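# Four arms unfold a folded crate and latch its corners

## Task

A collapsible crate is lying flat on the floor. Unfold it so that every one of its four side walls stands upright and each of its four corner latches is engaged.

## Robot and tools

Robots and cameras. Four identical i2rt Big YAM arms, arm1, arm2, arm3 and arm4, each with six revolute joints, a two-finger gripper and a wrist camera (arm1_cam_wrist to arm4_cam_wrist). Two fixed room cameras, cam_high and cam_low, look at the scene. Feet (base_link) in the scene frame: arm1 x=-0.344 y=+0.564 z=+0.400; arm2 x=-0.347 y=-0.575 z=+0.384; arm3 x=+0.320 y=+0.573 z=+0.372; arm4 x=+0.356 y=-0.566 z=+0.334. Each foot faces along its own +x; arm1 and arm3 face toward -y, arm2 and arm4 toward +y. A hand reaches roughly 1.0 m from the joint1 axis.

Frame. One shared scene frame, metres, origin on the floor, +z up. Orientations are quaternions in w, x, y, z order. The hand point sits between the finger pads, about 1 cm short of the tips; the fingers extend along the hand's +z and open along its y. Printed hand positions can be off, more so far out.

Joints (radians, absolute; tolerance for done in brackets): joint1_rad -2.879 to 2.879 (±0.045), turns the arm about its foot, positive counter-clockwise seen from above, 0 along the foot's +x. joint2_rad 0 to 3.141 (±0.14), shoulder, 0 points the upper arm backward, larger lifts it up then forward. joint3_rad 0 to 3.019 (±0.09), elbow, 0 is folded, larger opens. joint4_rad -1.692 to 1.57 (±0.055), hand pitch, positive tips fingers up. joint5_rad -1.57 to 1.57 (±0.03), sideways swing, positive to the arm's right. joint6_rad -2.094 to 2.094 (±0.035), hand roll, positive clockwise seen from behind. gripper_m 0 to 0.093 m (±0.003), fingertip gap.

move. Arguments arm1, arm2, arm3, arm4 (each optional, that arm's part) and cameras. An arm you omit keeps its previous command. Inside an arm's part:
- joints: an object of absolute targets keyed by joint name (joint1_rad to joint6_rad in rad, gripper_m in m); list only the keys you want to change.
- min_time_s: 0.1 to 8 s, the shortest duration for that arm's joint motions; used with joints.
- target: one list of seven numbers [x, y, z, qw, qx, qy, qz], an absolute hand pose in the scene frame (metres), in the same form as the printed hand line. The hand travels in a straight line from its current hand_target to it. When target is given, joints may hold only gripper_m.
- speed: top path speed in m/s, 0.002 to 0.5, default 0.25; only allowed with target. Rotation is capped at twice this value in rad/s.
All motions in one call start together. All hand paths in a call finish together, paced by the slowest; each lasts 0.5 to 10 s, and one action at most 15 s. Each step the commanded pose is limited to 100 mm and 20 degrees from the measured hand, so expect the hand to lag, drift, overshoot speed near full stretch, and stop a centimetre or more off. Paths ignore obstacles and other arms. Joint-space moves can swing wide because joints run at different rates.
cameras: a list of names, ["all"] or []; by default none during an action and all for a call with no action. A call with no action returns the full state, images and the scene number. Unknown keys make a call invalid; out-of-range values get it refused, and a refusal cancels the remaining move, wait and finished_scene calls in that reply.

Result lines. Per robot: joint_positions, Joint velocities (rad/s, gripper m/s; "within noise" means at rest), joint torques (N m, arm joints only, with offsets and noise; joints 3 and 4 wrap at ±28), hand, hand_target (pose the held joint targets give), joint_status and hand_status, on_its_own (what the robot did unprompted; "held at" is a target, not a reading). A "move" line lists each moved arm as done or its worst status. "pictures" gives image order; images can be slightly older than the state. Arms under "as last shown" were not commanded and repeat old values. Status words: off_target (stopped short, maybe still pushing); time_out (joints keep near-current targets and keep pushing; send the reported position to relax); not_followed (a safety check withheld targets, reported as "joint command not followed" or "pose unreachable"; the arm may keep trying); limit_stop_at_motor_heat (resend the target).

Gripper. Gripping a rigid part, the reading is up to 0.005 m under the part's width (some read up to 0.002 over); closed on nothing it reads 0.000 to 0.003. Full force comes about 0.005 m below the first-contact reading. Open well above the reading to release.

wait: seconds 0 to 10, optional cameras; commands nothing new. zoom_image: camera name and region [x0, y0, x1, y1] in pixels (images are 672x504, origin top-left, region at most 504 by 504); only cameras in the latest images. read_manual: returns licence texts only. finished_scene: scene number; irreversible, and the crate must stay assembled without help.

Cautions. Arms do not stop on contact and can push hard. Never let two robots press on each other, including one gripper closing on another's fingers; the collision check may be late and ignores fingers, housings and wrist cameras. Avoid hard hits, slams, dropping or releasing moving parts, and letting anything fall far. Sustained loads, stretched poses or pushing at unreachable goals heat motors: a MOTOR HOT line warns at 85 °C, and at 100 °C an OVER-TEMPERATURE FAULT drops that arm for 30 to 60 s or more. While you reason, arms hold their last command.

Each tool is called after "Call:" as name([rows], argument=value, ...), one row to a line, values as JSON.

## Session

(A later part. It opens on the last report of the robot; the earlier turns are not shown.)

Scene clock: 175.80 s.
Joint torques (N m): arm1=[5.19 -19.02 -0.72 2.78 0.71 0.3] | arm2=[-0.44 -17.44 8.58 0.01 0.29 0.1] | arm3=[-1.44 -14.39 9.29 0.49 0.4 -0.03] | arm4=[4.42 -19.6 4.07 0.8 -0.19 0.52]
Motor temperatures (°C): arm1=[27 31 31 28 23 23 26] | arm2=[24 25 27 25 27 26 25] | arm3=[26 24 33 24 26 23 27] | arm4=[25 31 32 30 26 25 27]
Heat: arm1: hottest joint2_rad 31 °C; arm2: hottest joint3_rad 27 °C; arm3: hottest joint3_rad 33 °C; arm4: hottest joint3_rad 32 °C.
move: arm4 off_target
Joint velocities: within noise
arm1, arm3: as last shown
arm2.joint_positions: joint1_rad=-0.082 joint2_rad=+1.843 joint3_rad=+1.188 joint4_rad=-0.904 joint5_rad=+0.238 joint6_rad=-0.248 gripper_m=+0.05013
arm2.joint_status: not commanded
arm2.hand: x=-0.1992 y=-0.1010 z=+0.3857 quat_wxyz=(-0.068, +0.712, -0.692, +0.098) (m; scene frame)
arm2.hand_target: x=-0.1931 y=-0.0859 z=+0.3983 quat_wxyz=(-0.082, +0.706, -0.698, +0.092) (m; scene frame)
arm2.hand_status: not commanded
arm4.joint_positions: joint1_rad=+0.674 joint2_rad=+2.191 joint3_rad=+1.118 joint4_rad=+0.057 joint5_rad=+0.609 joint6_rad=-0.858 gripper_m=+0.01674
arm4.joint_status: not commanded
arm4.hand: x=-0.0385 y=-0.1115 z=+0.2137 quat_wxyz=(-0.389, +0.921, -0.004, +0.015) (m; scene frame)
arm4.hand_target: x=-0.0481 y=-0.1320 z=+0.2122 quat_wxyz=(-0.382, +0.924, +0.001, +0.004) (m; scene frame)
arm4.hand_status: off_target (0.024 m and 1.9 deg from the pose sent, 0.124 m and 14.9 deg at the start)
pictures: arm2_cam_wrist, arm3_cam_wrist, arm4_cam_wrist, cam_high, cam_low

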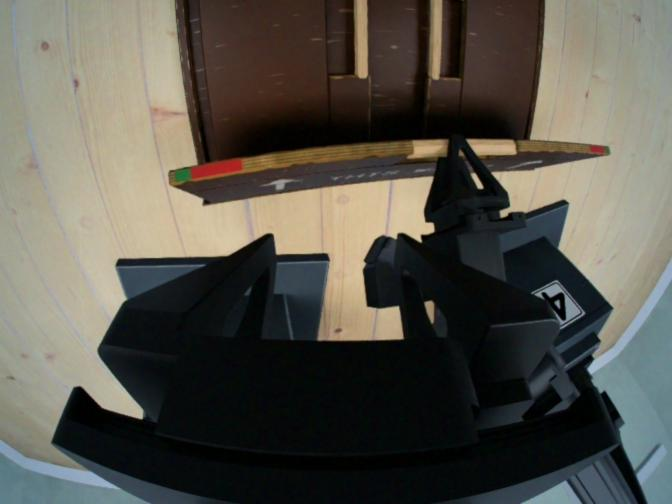

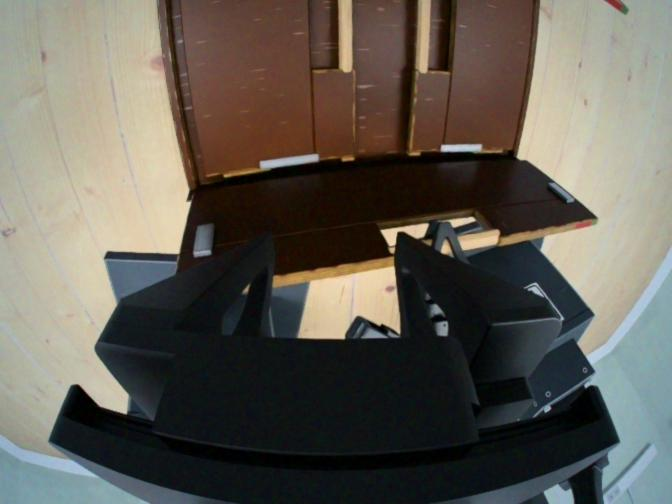

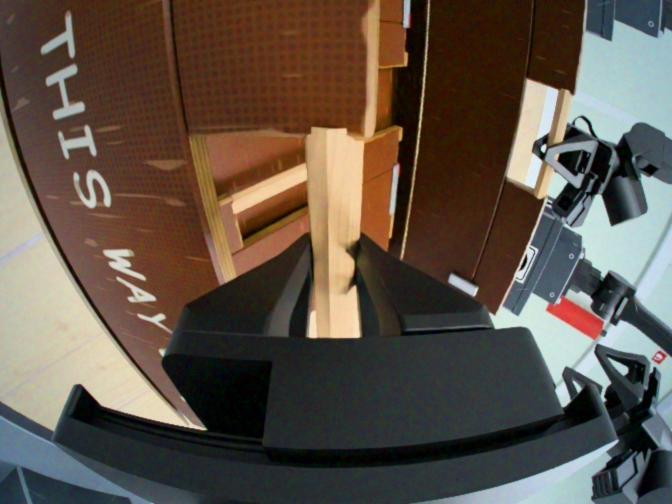

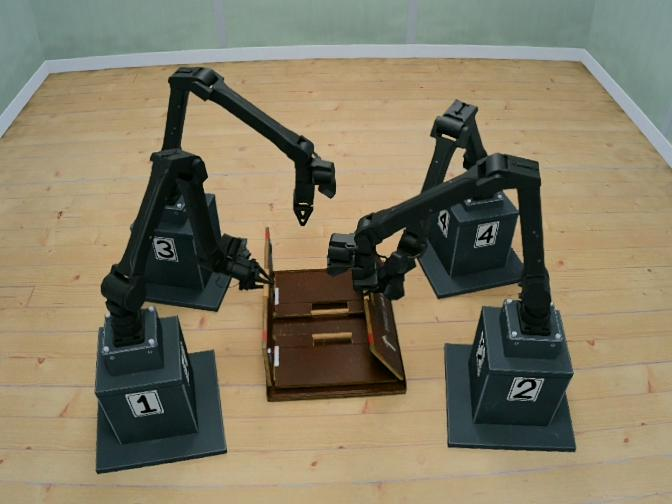

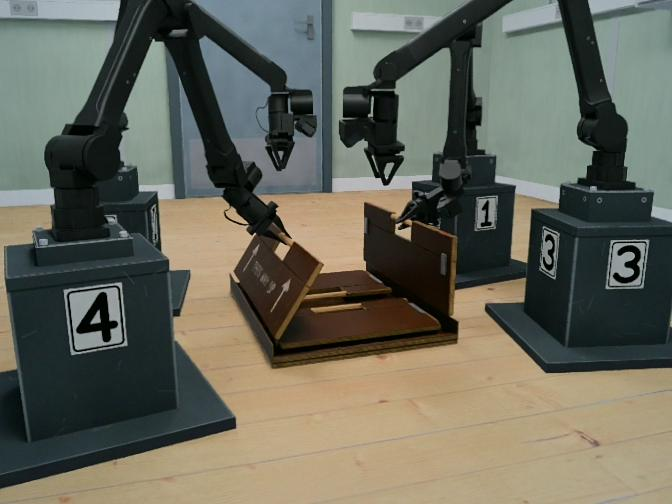

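Call:
move(arm4={"target": [-0.049, -0.183, 0.241, -0.4384, 0.8988, 0, 0], "speed": 0.12})

Call:
move(arm4={"target": [-0.049, -0.231, 0.247, -0.5, 0.866, 0, 0], "speed": 0.10}, cameras=["arm2_cam_wrist", "arm3_cam_wrist", "cam_high", "cam_low"])

Call:
zoom_image(camera="cam_high", region=[250, 220, 420, 410])

Call:
zoom_image(camera="arm2_cam_wrist", region=[150, 0, 630, 220])

Call:
zoom_image(camera="arm3_cam_wrist", region=[150, 0, 630, 300])

Scene clock: 180.23 s.
Joint torques (N m): arm1=[4.84 -19.14 -0.8 2.82 0.7 0.32] | arm2=[-0.38 -17.44 8.57 0.01 0.29 0.1] | arm3=[-1.38 -14.15 9.48 0.46 0.36 0] | arm4=[4.42 -18.2 4.11 1.14 -0.18 0.45]
Motor temperatures (°C): arm1=[27 31 31 28 23 23 26] | arm2=[24 25 27 25 27 26 25] | arm3=[26 24 33 24 26 23 27] | arm4=[25 31 31 30 26 25 27]
Heat: arm1: hottest joint2_rad 31 °C; arm2: hottest joint3_rad 27 °C; arm3: hottest joint3_rad 33 °C; arm4: hottest joint2_rad 31 °C.
move: arm4 off_target
Joint velocities: within noise
arm1, arm2, arm3: as last shown
arm4.joint_positions: joint1_rad=+0.781 joint2_rad=+2.118 joint3_rad=+0.981 joint4_rad=+0.152 joint5_rad=+0.752 joint6_rad=-0.806 gripper_m=+0.01627
arm4.joint_status: not commanded
arm4.hand: x=-0.0370 y=-0.1649 z=+0.2392 quat_wxyz=(-0.442, +0.897, -0.006, +0.018) (m; scene frame)
arm4.hand_target: x=-0.0485 y=-0.1817 z=+0.2410 quat_wxyz=(-0.439, +0.898, +0.000, +0.001) (m; scene frame)
arm4.hand_status: off_target (0.022 m and 2.2 deg from the pose sent, 0.077 m and 6.5 deg at the start)
pictures: none

Scene clock: 181.53 s.
Joint torques (N m): arm1=[4.01 -19.55 -0.66 2.82 0.72 0.29] | arm2=[-0.44 -17.44 8.58 0.01 0.29 0.1] | arm3=[-1.85 -14.1 9.33 0.36 0.4 -0.02] | arm4=[4.66 -16.62 3.78 1.46 -0.1 0.37]
Motor temperatures (°C): arm1=[27 31 31 28 23 23 26] | arm2=[24 25 27 25 27 26 25] | arm3=[26 24 33 24 26 23 27] | arm4=[25 31 31 30 26 25 27]
Heat: arm1: hottest joint2_rad 31 °C; arm2: hottest joint3_rad 27 °C; arm3: hottest joint3_rad 33 °C; arm4: hottest joint2_rad 31 °C.
move: arm4 off_target
Joint velocities: within noise
arm1.joint_positions: joint1_rad=+0.790 joint2_rad=+2.329 joint3_rad=+0.811 joint4_rad=+0.660 joint5_rad=+0.821 joint6_rad=-0.883 gripper_m=+0.01614
arm1.joint_status: not commanded
arm1.hand: x=-0.0212 y=+0.1895 z=+0.2318 quat_wxyz=(+0.018, -0.013, -0.869, +0.495) (m; scene frame)
arm1.hand_target: x=-0.0071 y=+0.2125 z=+0.2367 quat_wxyz=(-0.002, +0.002, -0.867, +0.498) (m; scene frame)
arm1.hand_status: not commanded
arm2, arm3: as last shown
arm4.joint_positions: joint1_rad=+0.898 joint2_rad=+2.118 joint3_rad=+0.888 joint4_rad=+0.275 joint5_rad=+0.921 joint6_rad=-0.759 gripper_m=+0.01627
arm4.joint_status: not commanded
arm4.hand: x=-0.0358 y=-0.2141 z=+0.2467 quat_wxyz=(-0.503, +0.864, -0.009, +0.021) (m; scene frame)
arm4.hand_target: x=-0.0485 y=-0.2304 z=+0.2473 quat_wxyz=(-0.501, +0.866, +0.001, +0.002) (m; scene frame)
arm4.hand_status: off_target (0.021 m and 2.6 deg from the pose sent, 0.068 m and 7.8 deg at the start)
pictures: arm2_cam_wrist, arm3_cam_wrist, cam_high, cam_low

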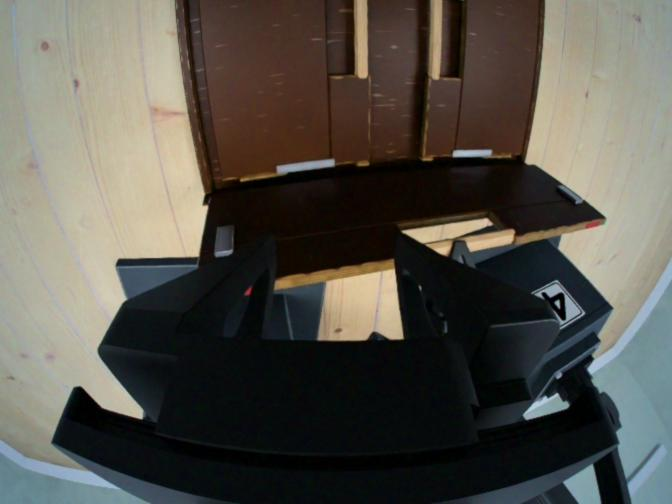

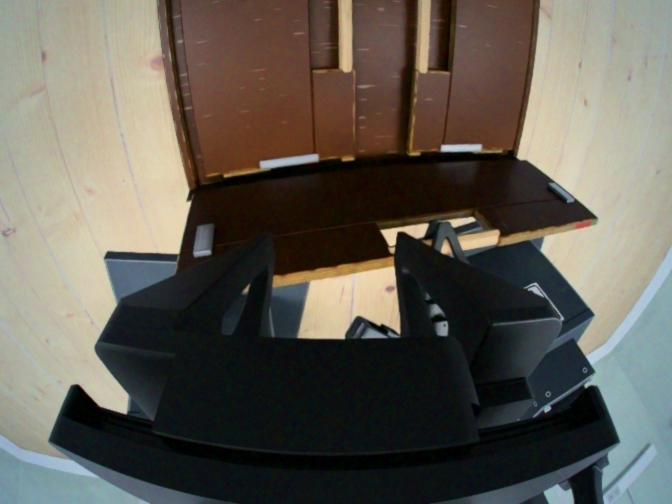

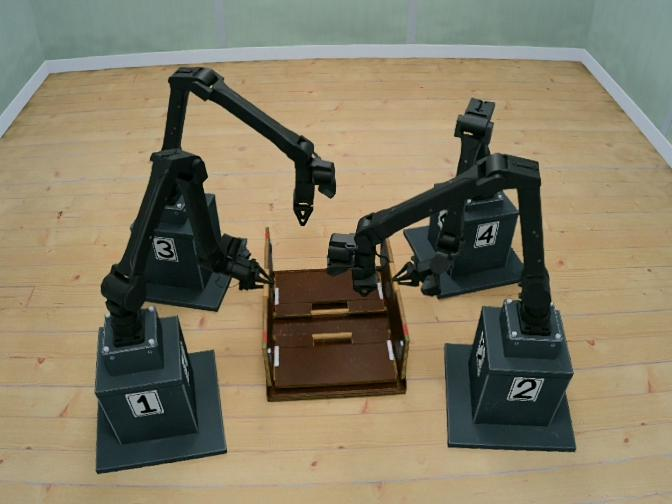

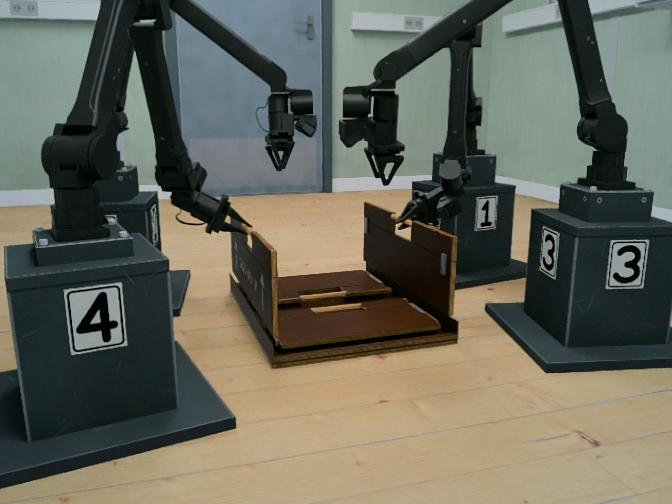

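Scaled by 2.653 from the camera's 672x504 image, which has a finer 960x720 frame.

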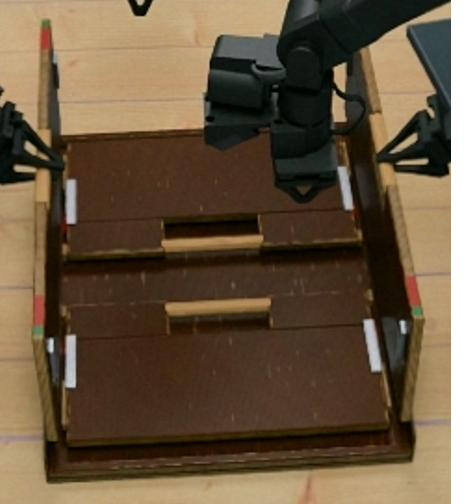

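Scaled by 1.050 from the camera's 672x504 image, which has a finer 960x720 frame.

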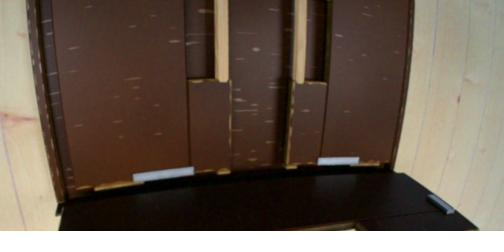

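Scaled by 1.050 from the camera's 672x504 image, which has a finer 960x720 frame.

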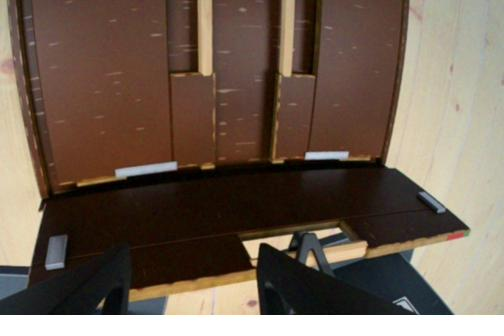

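Call:
move(arm2={"target": [-0.114, -0.003, 0.165, -0.0923, 0.7010, -0.7010, 0.0923], "speed": 0.25, "joints": {"gripper_m": 0.045}}, arm3={"target": [0.056, -0.014, 0.195, -0.0923, 0.7010, 0.7010, -0.0923], "speed": 0.25, "joints": {"gripper_m": 0.045}}, cameras=["arm2_cam_wrist", "arm3_cam_wrist", "cam_high", "cam_low"])

Call:
zoom_image(camera="cam_low", region=[230, 180, 470, 370])

Call:
zoom_image(camera="cam_high", region=[260, 220, 420, 410])

Scene clock: 195.13 s.
Joint torques (N m): arm1=[4.89 -19.02 -0.72 2.89 0.67 0.29] | arm2=[-0.73 -23 6.8 0.64 0.27 -0.11] | arm3=[-1.73 -18.49 7.75 0.8 0.3 -0.02] | arm4=[4.66 -16.62 3.78 1.46 -0.1 0.36]
Motor temperatures (°C): arm1=[27 31 30 28 23 23 26] | arm2=[24 26 28 25 27 26 25] | arm3=[26 25 33 24 26 23 27] | arm4=[25 31 30 30 26 25 28]
Heat: arm1: hottest joint2_rad 31 °C; arm2: hottest joint3_rad 28 °C; arm3: hottest joint3_rad 33 °C; arm4: hottest joint2_rad 31 °C.
move: arm2 off_target; arm3 off_target
Joint velocities: within noise
arm1, arm4: as last shown
arm2.joint_positions: joint1_rad=-0.175 joint2_rad=+2.446 joint3_rad=+1.516 joint4_rad=-0.596 joint5_rad=+0.245 joint6_rad=-0.317 gripper_m=+0.04513
arm2.joint_status: all done
arm2.hand: x=-0.1235 y=-0.0211 z=+0.1570 quat_wxyz=(-0.076, +0.702, -0.702, +0.099) (m; scene frame)
arm2.hand_target: x=-0.1147 y=-0.0046 z=+0.1651 quat_wxyz=(-0.093, +0.701, -0.701, +0.092) (m; scene frame)
arm2.hand_status: off_target (0.022 m and 2.0 deg from the pose sent, 0.256 m and 3.3 deg at the start)
arm3.joint_positions: joint1_rad=-0.133 joint2_rad=+2.372 joint3_rad=+1.579 joint4_rad=-0.696 joint5_rad=+0.246 joint6_rad=-0.358 gripper_m=+0.04513
arm3.joint_status: all done
arm3.hand: x=+0.0656 y=-0.0030 z=+0.2018 quat_wxyz=(+0.093, -0.702, -0.701, +0.087) (m; scene frame)
arm3.hand_target: x=+0.0560 y=-0.0114 z=+0.1949 quat_wxyz=(+0.092, -0.702, -0.700, +0.092) (m; scene frame)
arm3.hand_status: off_target (0.016 m and 0.6 deg from the pose sent, 0.232 m and 1.5 deg at the start)
pictures: arm2_cam_wrist, arm3_cam_wrist, cam_high, cam_low

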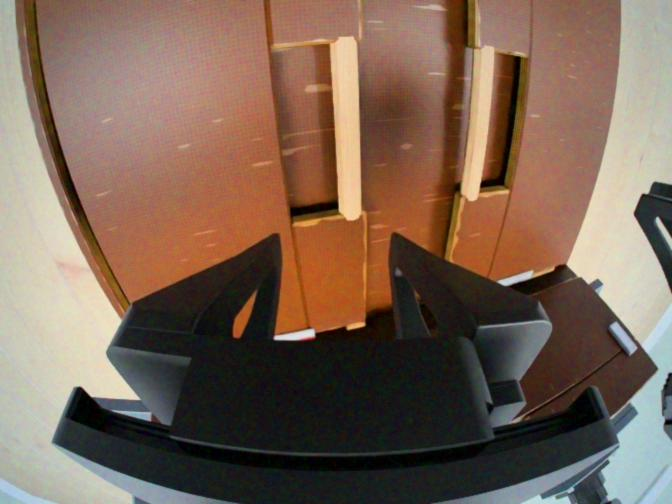

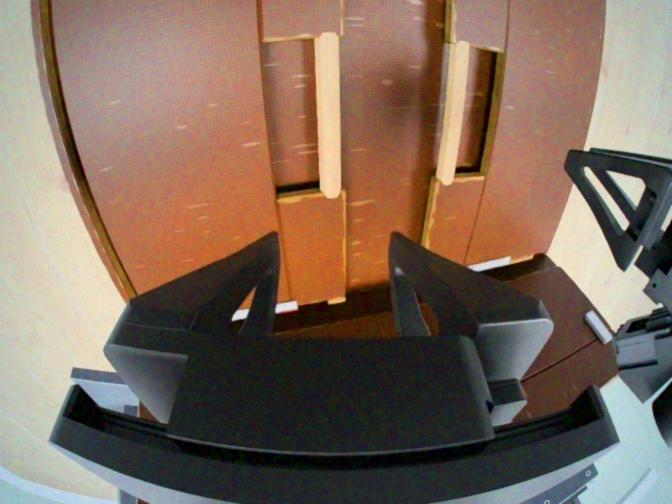

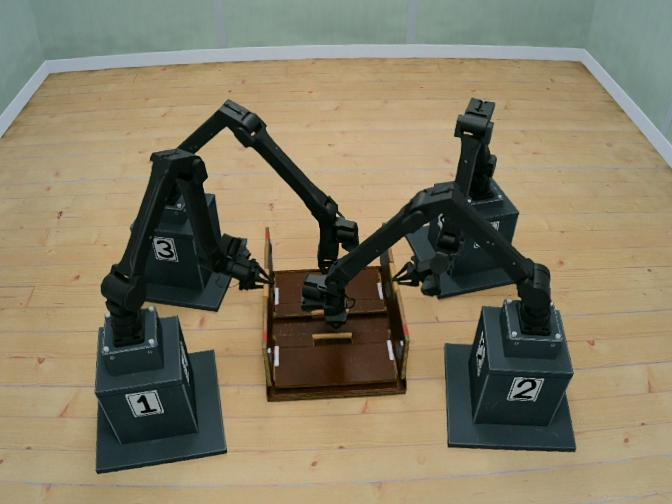

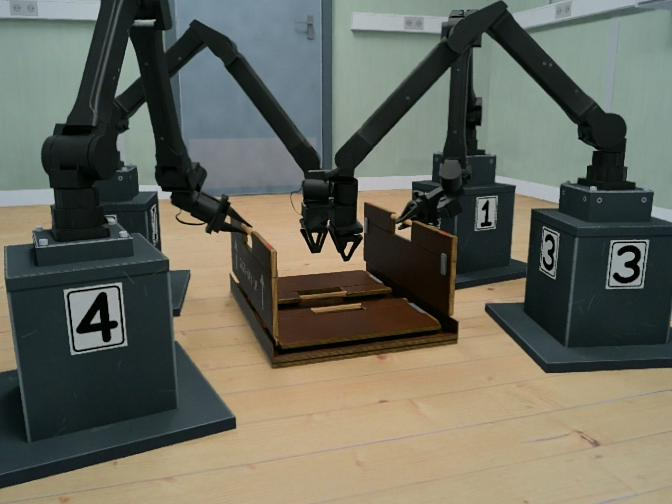

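Scaled by 2.100 from the camera's 672x504 image, which has a finer 960x720 frame.

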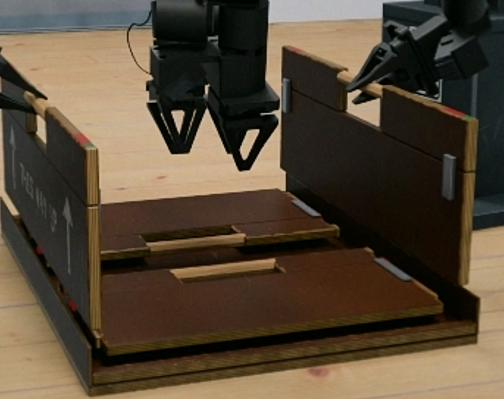

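Scaled by 2.653 from the camera's 672x504 image, which has a finer 960x720 frame.

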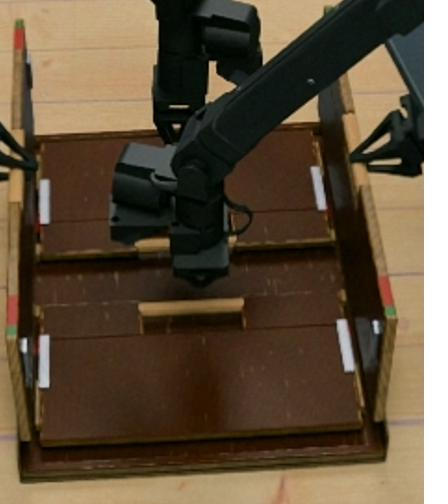

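Call:
move(arm2={"target": [-0.0885, -0.0015, 0.097, -0.0923, 0.7010, -0.7010, 0.0923], "speed": 0.15}, cameras=["arm2_cam_wrist", "cam_low"])

Call:
zoom_image(camera="cam_low", region=[260, 200, 420, 340])

Scene clock: 204.40 s.
Joint torques (N m): arm1=[4.66 -18.96 -0.81 2.82 0.72 0.24] | arm2=[-0.03 -23.82 6.45 0.81 0.13 -0.11] | arm3=[-1.2 -17.96 7.73 0.85 0.27 0] | arm4=[4.66 -16.62 3.78 1.46 -0.1 0.37]
Motor temperatures (°C): arm1=[27 31 30 28 23 23 26] | arm2=[24 27 27 25 27 26 25] | arm3=[26 25 33 24 26 23 27] | arm4=[25 31 30 30 26 25 28]
Heat: arm1: hottest joint2_rad 31 °C; arm2: hottest joint2_rad 27 °C; arm3: hottest joint3_rad 33 °C; arm4: hottest joint2_rad 31 °C.
move: arm2 off_target
Joint velocities: within noise
arm1, arm3, arm4: as last shown
arm2.joint_positions: joint1_rad=-0.217 joint2_rad=+2.607 joint3_rad=+1.625 joint4_rad=-0.538 joint5_rad=+0.245 joint6_rad=-0.358 gripper_m=+0.04513
arm2.joint_status: not commanded
arm2.hand: x=-0.0967 y=-0.0201 z=+0.0895 quat_wxyz=(-0.075, +0.701, -0.702, +0.100) (m; scene frame)
arm2.hand_target: x=-0.0892 y=-0.0019 z=+0.0975 quat_wxyz=(-0.093, +0.702, -0.701, +0.092) (m; scene frame)
arm2.hand_status: off_target (0.022 m and 2.2 deg from the pose sent, 0.072 m and 2.0 deg at the start)
pictures: arm2_cam_wrist, cam_low

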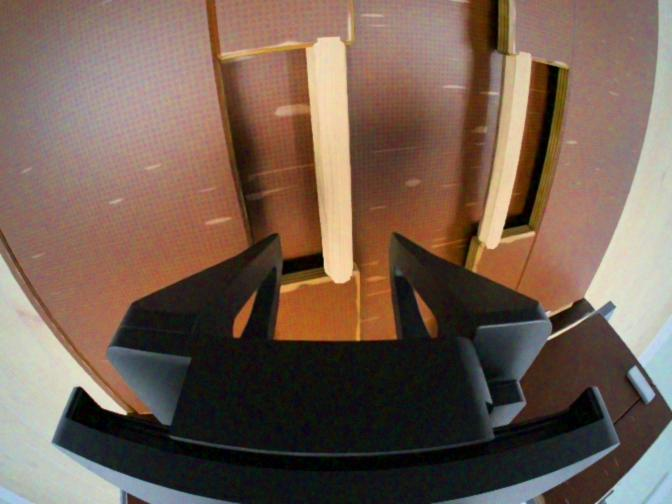

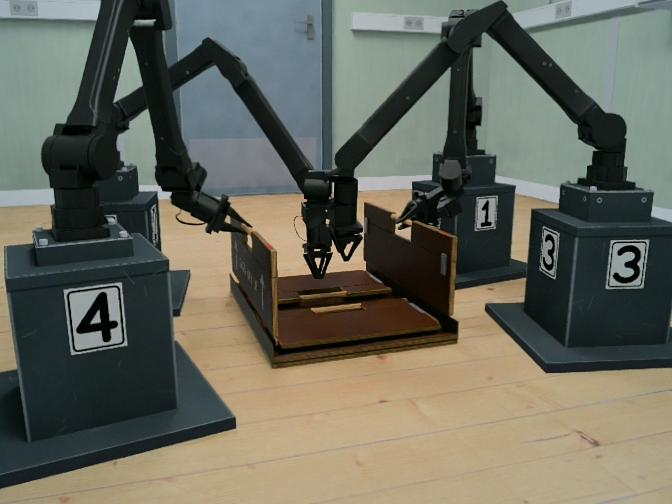

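Scaled by 3.150 from the camera's 672x504 image, which has a finer 960x720 frame.

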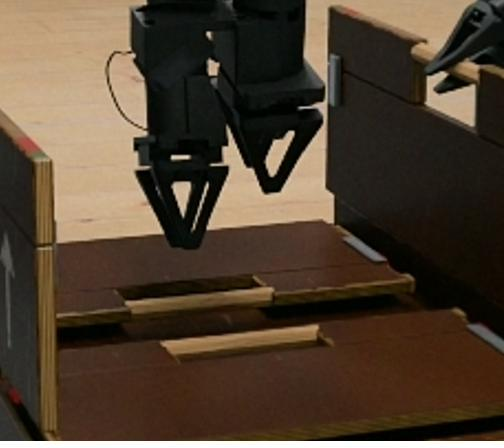

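Call:
move(arm2={"target": [-0.0800, 0.005, 0.057, -0.0923, 0.7010, -0.7010, 0.0923], "speed": 0.12}, cameras=["arm2_cam_wrist", "cam_low"])

Call:
zoom_image(camera="cam_low", region=[260, 230, 390, 340])

Scene clock: 209.57 s.
Joint torques (N m): arm1=[4.95 -18.96 -0.7 2.82 0.7 0.28] | arm2=[-0.44 -23.94 6.39 0.72 0.11 -0.11] | arm3=[-1.2 -17.96 7.8 0.73 0.3 0.02] | arm4=[4.6 -16.62 3.78 1.44 -0.1 0.37]
Motor temperatures (°C): arm1=[27 31 30 28 23 23 26] | arm2=[24 27 27 25 27 26 25] | arm3=[26 25 33 24 26 23 27] | arm4=[25 31 29 30 26 25 28]
Heat: arm1: hottest joint2_rad 31 °C; arm2: hottest joint2_rad 27 °C; arm3: hottest joint3_rad 33 °C; arm4: hottest joint2_rad 31 °C.
move: arm2 off_target
Joint velocities: within noise
arm1, arm3, arm4: as last shown
arm2.joint_positions: joint1_rad=-0.217 joint2_rad=+2.708 joint3_rad=+1.720 joint4_rad=-0.525 joint5_rad=+0.245 joint6_rad=-0.366 gripper_m=+0.04513
arm2.joint_status: not commanded
arm2.hand: x=-0.0928 y=-0.0095 z=+0.0511 quat_wxyz=(-0.077, +0.704, -0.699, +0.099) (m; scene frame)
arm2.hand_target: x=-0.0820 y=+0.0047 z=+0.0567 quat_wxyz=(-0.092, +0.702, -0.700, +0.093) (m; scene frame)
arm2.hand_status: off_target (0.020 m and 2.0 deg from the pose sent, 0.044 m and 2.2 deg at the start)
pictures: arm2_cam_wrist, cam_low

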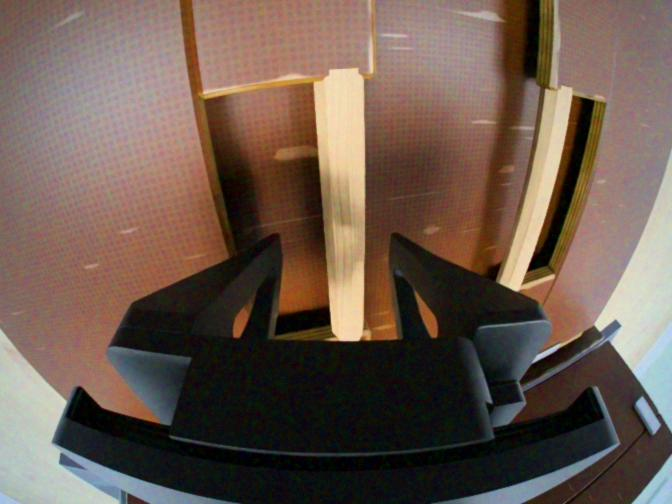

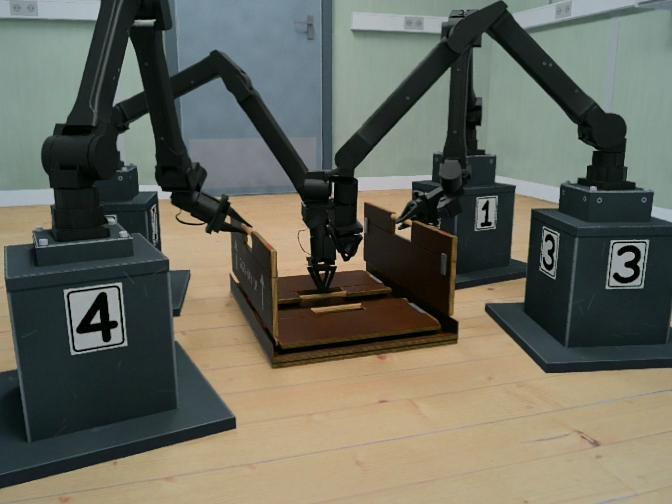

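Scaled by 3.877 from the camera's 672x504 image, which has a finer 960x720 frame.

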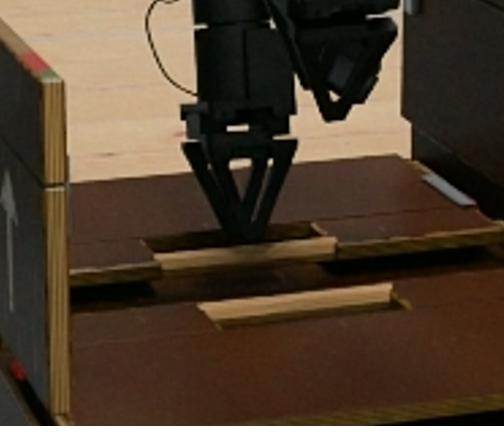

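Call:
move(arm2={"target": [-0.0745, 0.005, 0.0415, -0.0923, 0.7010, -0.7010, 0.0923], "speed": 0.1}, cameras=["arm2_cam_wrist", "cam_low"])

Call:
zoom_image(camera="cam_low", region=[280, 250, 370, 320])

Scene clock: 213.47 s.
Joint torques (N m): arm1=[5.07 -19.25 -0.77 2.67 0.67 0.29] | arm2=[-0.5 -23.53 6.48 0.84 0.08 -0.11] | arm3=[-1.2 -18.32 7.92 0.76 0.29 0] | arm4=[4.66 -16.62 3.78 1.46 -0.1 0.37]
Motor temperatures (°C): arm1=[27 31 30 28 23 23 26] | arm2=[24 28 27 25 27 26 25] | arm3=[26 25 33 24 26 23 27] | arm4=[25 31 29 30 26 25 28]
Heat: arm1: hottest joint2_rad 31 °C; arm2: hottest joint2_rad 28 °C; arm3: hottest joint3_rad 33 °C; arm4: hottest joint2_rad 31 °C.
move: arm2 off_target
Joint velocities: within noise
arm1, arm3, arm4: as last shown
arm2.joint_positions: joint1_rad=-0.235 joint2_rad=+2.739 joint3_rad=+1.752 joint4_rad=-0.521 joint5_rad=+0.245 joint6_rad=-0.375 gripper_m=+0.04513
arm2.joint_status: not commanded
arm2.hand: x=-0.0807 y=-0.0098 z=+0.0401 quat_wxyz=(-0.078, +0.700, -0.703, +0.099) (m; scene frame)
arm2.hand_target: x=-0.0715 y=+0.0030 z=+0.0418 quat_wxyz=(-0.092, +0.699, -0.703, +0.093) (m; scene frame)
arm2.hand_status: off_target (0.016 m and 1.8 deg from the pose sent, 0.025 m and 2.0 deg at the start)
pictures: arm2_cam_wrist, cam_low

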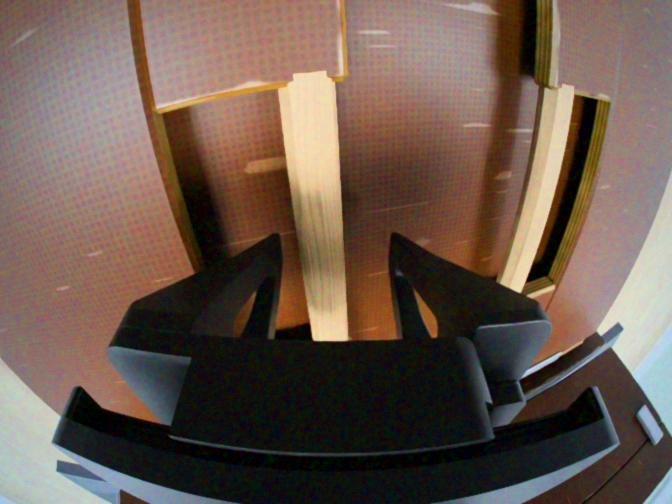

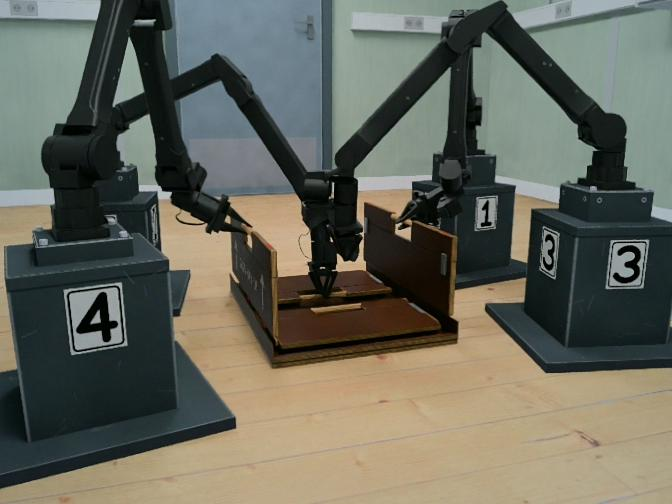

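Scaled by 5.600 from the camera's 672x504 image, which has a finer 960x720 frame.

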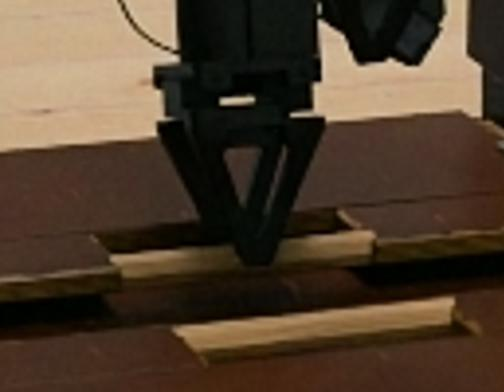

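Call:
move(arm2={"target": [-0.0765, 0.003, 0.034, -0.0923, 0.7010, -0.7010, 0.0923], "speed": 0.1})

Call:
move(arm2={"joints": {"gripper_m": 0.012}}, cameras=["arm2_cam_wrist"])

Scene clock: 215.90 s.
Joint torques (N m): arm1=[4.72 -19.02 -0.75 2.52 0.7 0.3] | arm2=[0.03 -23.3 6.46 0.91 0.09 -0.09] | arm3=[-1.49 -17.85 7.91 0.73 0.25 -0.06] | arm4=[4.66 -16.62 3.78 1.46 -0.1 0.37]
Motor temperatures (°C): arm1=[27 31 30 28 23 23 26] | arm2=[24 28 27 25 27 26 25] | arm3=[26 25 33 24 26 23 27] | arm4=[25 31 29 30 26 25 28]
Heat: arm1: hottest joint2_rad 31 °C; arm2: hottest joint2_rad 28 °C; arm3: hottest joint3_rad 33 °C; arm4: hottest joint2_rad 31 °C.
move: arm2 off_target
Joint velocities: within noise
arm1, arm3, arm4: as last shown
arm2.joint_positions: joint1_rad=-0.235 joint2_rad=+2.751 joint3_rad=+1.756 joint4_rad=-0.512 joint5_rad=+0.245 joint6_rad=-0.375 gripper_m=+0.04513
arm2.joint_status: not commanded
arm2.hand: x=-0.0814 y=-0.0115 z=+0.0336 quat_wxyz=(-0.078, +0.700, -0.703, +0.099) (m; scene frame)
arm2.hand_target: x=-0.0765 y=+0.0029 z=+0.0343 quat_wxyz=(-0.093, +0.701, -0.701, +0.092) (m; scene frame)
arm2.hand_status: off_target (0.015 m and 1.8 deg from the pose sent, 0.015 m and 1.8 deg at the start)
pictures: none

Scene clock: 216.67 s.
Joint torques (N m): arm1=[4.13 -19.37 -0.7 2.76 0.72 0.31] | arm2=[-0.32 -23.24 6.41 0.87 0.08 0.12] | arm3=[-1.44 -18.08 7.87 0.7 0.29 -0.05] | arm4=[4.66 -16.62 3.78 1.46 -0.1 0.37]
Motor temperatures (°C): arm1=[27 31 30 28 23 23 26] | arm2=[24 28 27 25 27 26 25] | arm3=[26 25 33 24 26 23 27] | arm4=[25 31 29 30 26 25 28]
Heat: arm1: hottest joint2_rad 31 °C; arm2: hottest joint2_rad 28 °C; arm3: hottest joint3_rad 33 °C; arm4: hottest joint2_rad 31 °C.
move: arm2 off_target
Joint velocities: within noise
arm1, arm3, arm4: as last shown
arm2.joint_positions: joint1_rad=-0.229 joint2_rad=+2.753 joint3_rad=+1.756 joint4_rad=-0.512 joint5_rad=+0.248 joint6_rad=-0.394 gripper_m=+0.01694
arm2.joint_status: gripper_m off_target (ended at +0.01697, target +0.01200)
arm2.hand: x=-0.0846 y=-0.0108 z=+0.0328 quat_wxyz=(-0.078, +0.709, -0.694, +0.101) (m; scene frame)
arm2.hand_target: x=-0.0797 y=+0.0047 z=+0.0347 quat_wxyz=(-0.094, +0.703, -0.699, +0.093) (m; scene frame)
arm2.hand_status: not commanded
pictures: arm2_cam_wrist

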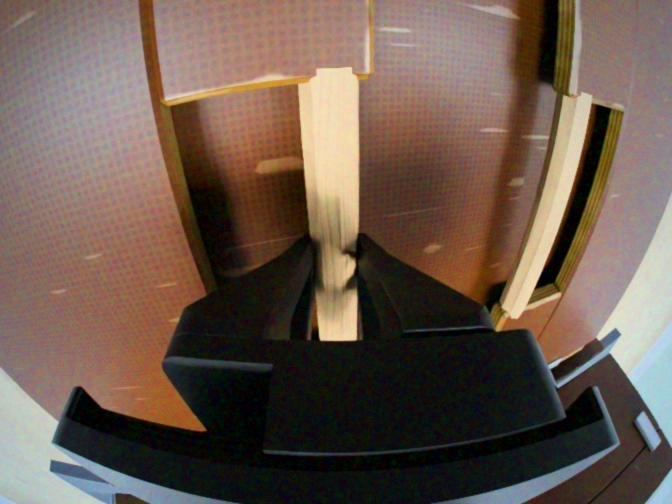

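Call:
move(arm2={"target": [-0.109, 0.0047, 0.153, -0.1228, 0.6964, -0.6964, 0.1228], "speed": 0.12}, arm3={"target": [0.0375, -0.0165, 0.108, -0.0923, 0.7010, 0.7010, -0.0923], "speed": 0.15}, cameras=["arm2_cam_wrist", "arm3_cam_wrist", "cam_high", "cam_low"])

Call:
zoom_image(camera="cam_high", region=[260, 220, 420, 410])

Scene clock: 223.60 s.
Joint torques (N m): arm1=[4.54 -19.14 -0.77 2.88 0.7 0.32] | arm2=[0.97 -29.16 3.9 -0.7 -0.17 0.46] | arm3=[-1.03 -18.55 7.39 1.03 0.23 -0.03] | arm4=[4.66 -16.62 3.78 1.46 -0.1 0.37]
Motor temperatures (°C): arm1=[27 31 29 28 23 23 26] | arm2=[24 29 27 25 27 26 25] | arm3=[26 26 33 24 26 23 27] | arm4=[25 31 29 30 26 25 28]
Heat: arm1: hottest joint2_rad 31 °C; arm2: hottest joint2_rad 29 °C; arm3: hottest joint3_rad 33 °C; arm4: hottest joint2_rad 31 °C.
move: arm2 off_target; arm3 off_target
Joint velocities: within noise
arm1, arm4: as last shown
arm2.joint_positions: joint1_rad=-0.180 joint2_rad=+2.562 joint3_rad=+1.591 joint4_rad=-0.516 joint5_rad=+0.347 joint6_rad=-0.357 gripper_m=+0.01695
arm2.joint_status: not commanded
arm2.hand: x=-0.0997 y=-0.0124 z=+0.1134 quat_wxyz=(-0.113, +0.705, -0.687, +0.138) (m; scene frame)
arm2.hand_target: x=-0.1032 y=+0.0047 z=+0.1511 quat_wxyz=(-0.127, +0.694, -0.698, +0.124) (m; scene frame)
arm2.hand_status: off_target (0.044 m and 2.6 deg from the pose sent, 0.124 m and 5.9 deg at the start)
arm3.joint_positions: joint1_rad=-0.156 joint2_rad=+2.556 joint3_rad=+1.687 joint4_rad=-0.613 joint5_rad=+0.246 joint6_rad=-0.386 gripper_m=+0.04513
arm3.joint_status: not commanded
arm3.hand: x=+0.0477 y=-0.0097 z=+0.1201 quat_wxyz=(+0.094, -0.700, -0.702, +0.087) (m; scene frame)
arm3.hand_target: x=+0.0386 y=-0.0149 z=+0.1080 quat_wxyz=(+0.092, -0.701, -0.702, +0.092) (m; scene frame)
arm3.hand_status: off_target (0.017 m and 0.6 deg from the pose sent, 0.099 m and 0.6 deg at the start)
pictures: arm2_cam_wrist, arm3_cam_wrist, cam_high, cam_low

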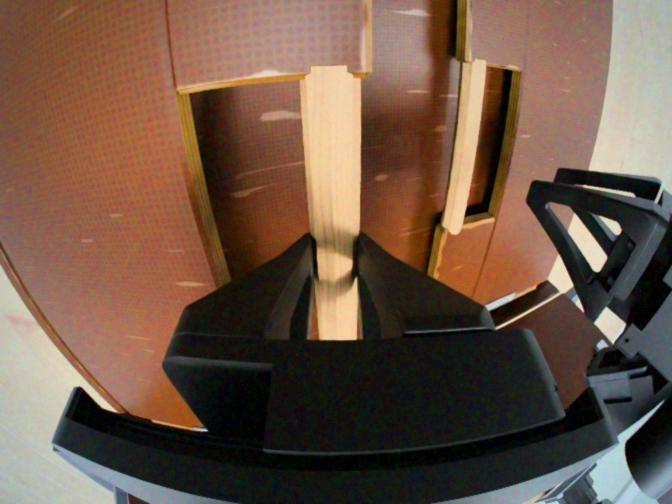

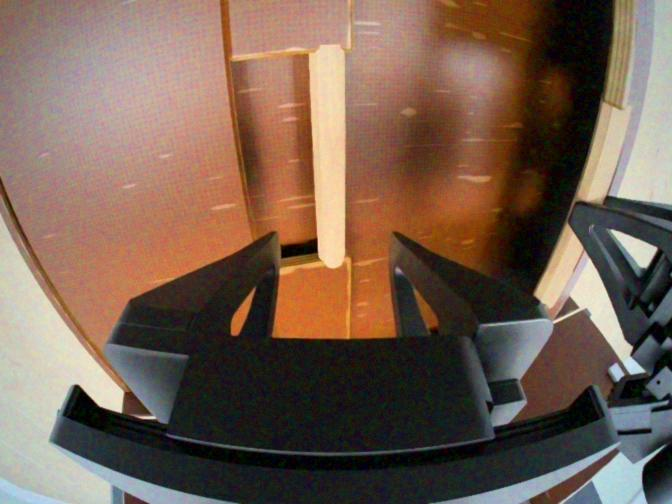

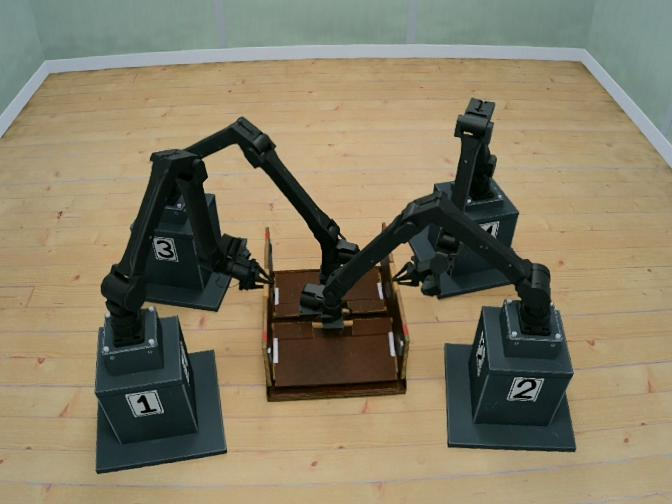

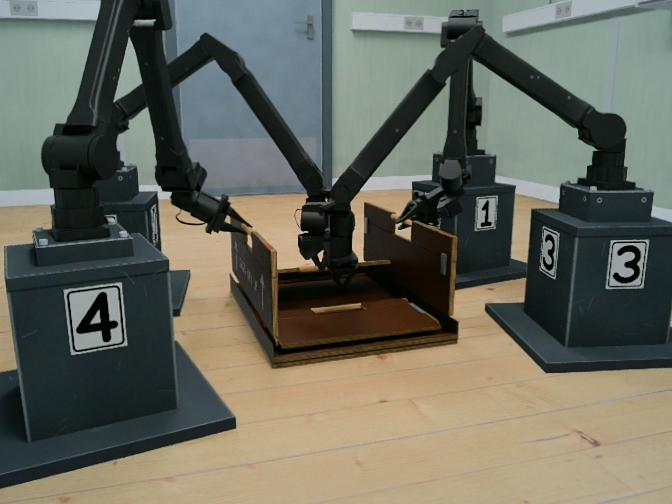

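Scaled by 2.653 from the camera's 672x504 image, which has a finer 960x720 frame.

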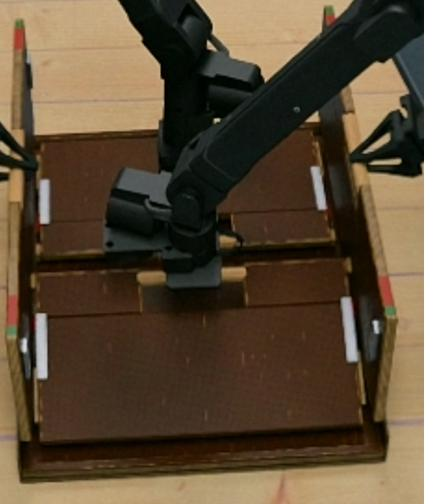

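Call:
move(arm2={"target": [-0.190, 0.0047, 0.232, -0.1830, 0.6830, -0.6830, 0.1830], "speed": 0.12}, arm3={"target": [0.029, -0.021, 0.0645, -0.0923, 0.7010, 0.7010, -0.0923], "speed": 0.12}, cameras=["arm2_cam_wrist", "arm3_cam_wrist", "cam_high", "cam_low"])

Call:
zoom_image(camera="cam_high", region=[260, 220, 420, 410])

Call:
zoom_image(camera="cam_low", region=[230, 180, 470, 370])

Scene clock: 228.03 s.
Joint torques (N m): arm1=[5.13 -19.19 -0.77 2.76 0.73 0.28] | arm2=[2.9 -25.99 4.98 -0.2 -0.38 0.52] | arm3=[-1.61 -18.9 7.16 0.98 0.19 -0.02] | arm4=[4.66 -16.62 3.78 1.46 -0.1 0.36]
Motor temperatures (°C): arm1=[27 31 29 28 23 23 26] | arm2=[24 29 27 25 27 26 25] | arm3=[26 26 33 24 26 23 27] | arm4=[25 31 29 30 26 25 28]
Heat: arm1: hottest joint2_rad 31 °C; arm2: hottest joint2_rad 29 °C; arm3: hottest joint3_rad 33 °C; arm4: hottest joint2_rad 31 °C.
move: arm2 off_target; arm3 off_target
Joint velocities: within noise
arm1.joint_positions: joint1_rad=+0.790 joint2_rad=+2.329 joint3_rad=+0.811 joint4_rad=+0.660 joint5_rad=+0.821 joint6_rad=-0.883 gripper_m=+0.01614
arm1.joint_status: not commanded
arm1.hand: x=-0.0212 y=+0.1895 z=+0.2318 quat_wxyz=(+0.018, -0.013, -0.869, +0.495) (m; scene frame)
arm1.hand_target: x=-0.0071 y=+0.2125 z=+0.2367 quat_wxyz=(-0.002, +0.002, -0.867, +0.498) (m; scene frame)
arm1.hand_status: not commanded
arm2.joint_positions: joint1_rad=-0.019 joint2_rad=+2.368 joint3_rad=+1.461 joint4_rad=-0.636 joint5_rad=+0.536 joint6_rad=-0.183 gripper_m=+0.01658
arm2.joint_status: not commanded
arm2.hand: x=-0.1685 y=-0.0138 z=+0.2069 quat_wxyz=(-0.165, +0.689, -0.675, +0.208) (m; scene frame)
arm2.hand_target: x=-0.1883 y=+0.0040 z=+0.2315 quat_wxyz=(-0.180, +0.684, -0.682, +0.185) (m; scene frame)
arm2.hand_status: off_target (0.038 m and 3.8 deg from the pose sent, 0.150 m and 9.9 deg at the start)
arm3.joint_positions: joint1_rad=-0.166 joint2_rad=+2.659 joint3_rad=+1.774 joint4_rad=-0.592 joint5_rad=+0.246 joint6_rad=-0.395 gripper_m=+0.04513
arm3.joint_status: not commanded
arm3.hand: x=+0.0384 y=-0.0172 z=+0.0794 quat_wxyz=(+0.094, -0.700, -0.702, +0.089) (m; scene frame)
arm3.hand_target: x=+0.0295 y=-0.0195 z=+0.0651 quat_wxyz=(+0.092, -0.701, -0.701, +0.092) (m; scene frame)
arm3.hand_status: off_target (0.018 m and 0.4 deg from the pose sent, 0.060 m and 0.6 deg at the start)
arm4.joint_positions: joint1_rad=+0.898 joint2_rad=+2.118 joint3_rad=+0.888 joint4_rad=+0.275 joint5_rad=+0.921 joint6_rad=-0.759 gripper_m=+0.01627
arm4.joint_status: not commanded
arm4.hand: x=-0.0358 y=-0.2141 z=+0.2467 quat_wxyz=(-0.503, +0.864, -0.009, +0.021) (m; scene frame)
arm4.hand_target: x=-0.0485 y=-0.2304 z=+0.2473 quat_wxyz=(-0.501, +0.866, +0.001, +0.002) (m; scene frame)
arm4.hand_status: not commanded
pictures: arm2_cam_wrist, arm3_cam_wrist, cam_high, cam_low

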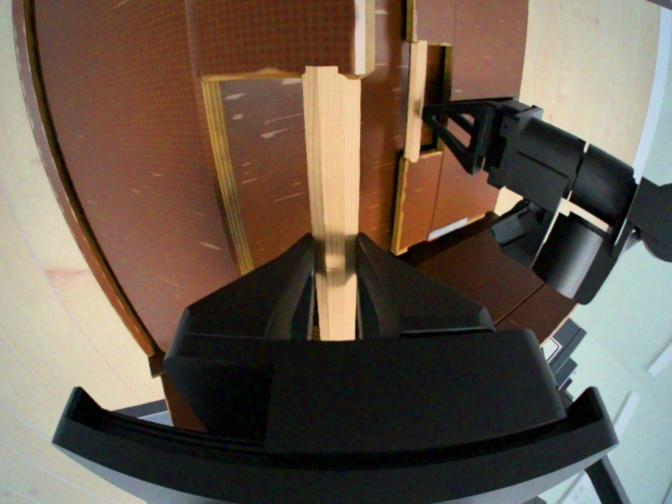

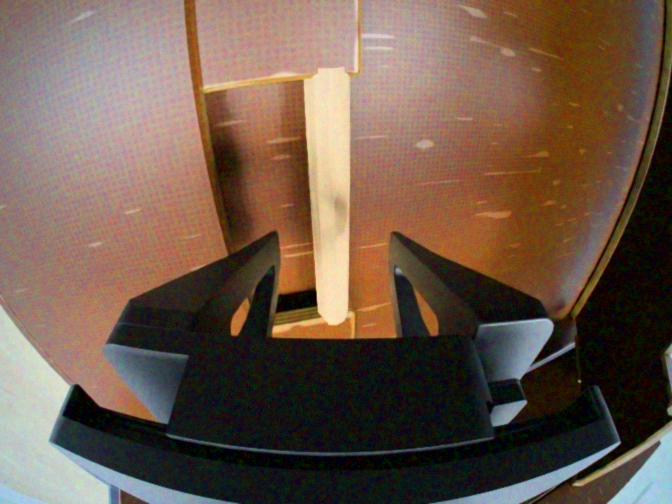

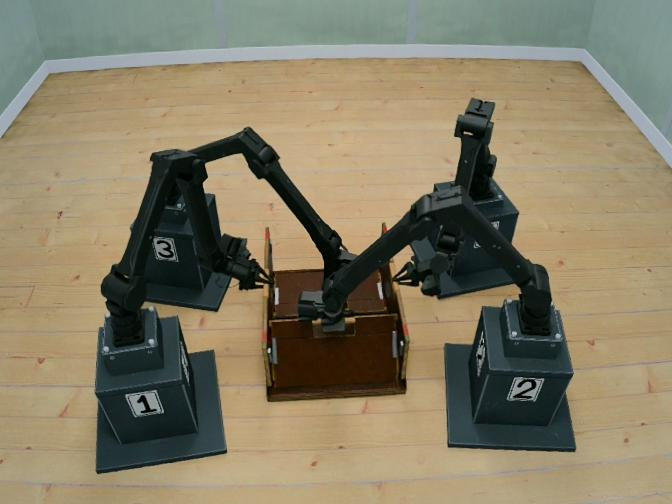

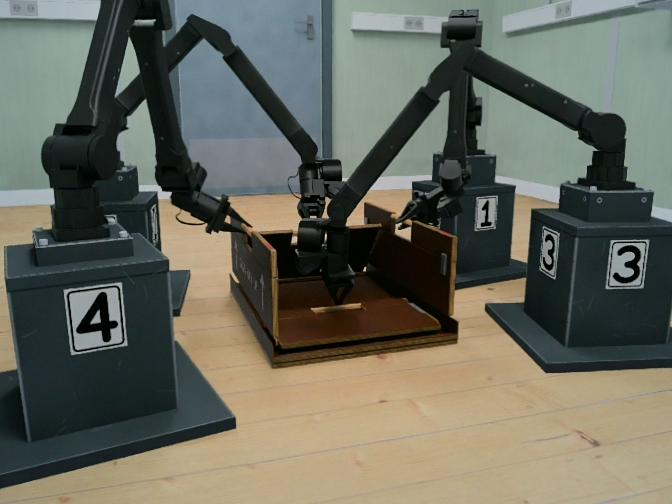

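Scaled by 2.653 from the camera's 672x504 image, which has a finer 960x720 frame.

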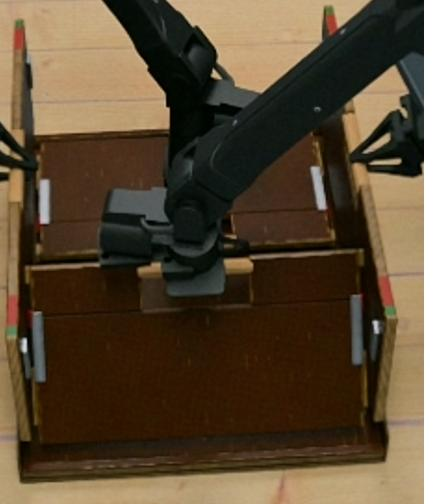

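Scaled by 2.100 from the camera's 672x504 image, which has a finer 960x720 frame.

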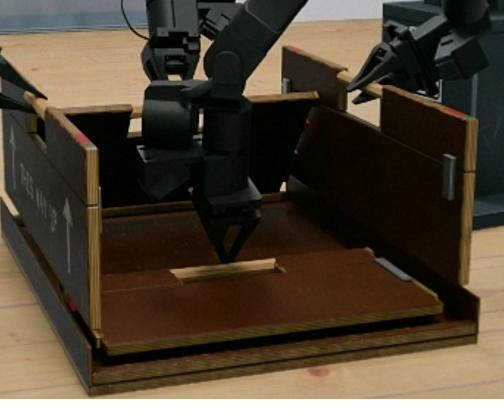

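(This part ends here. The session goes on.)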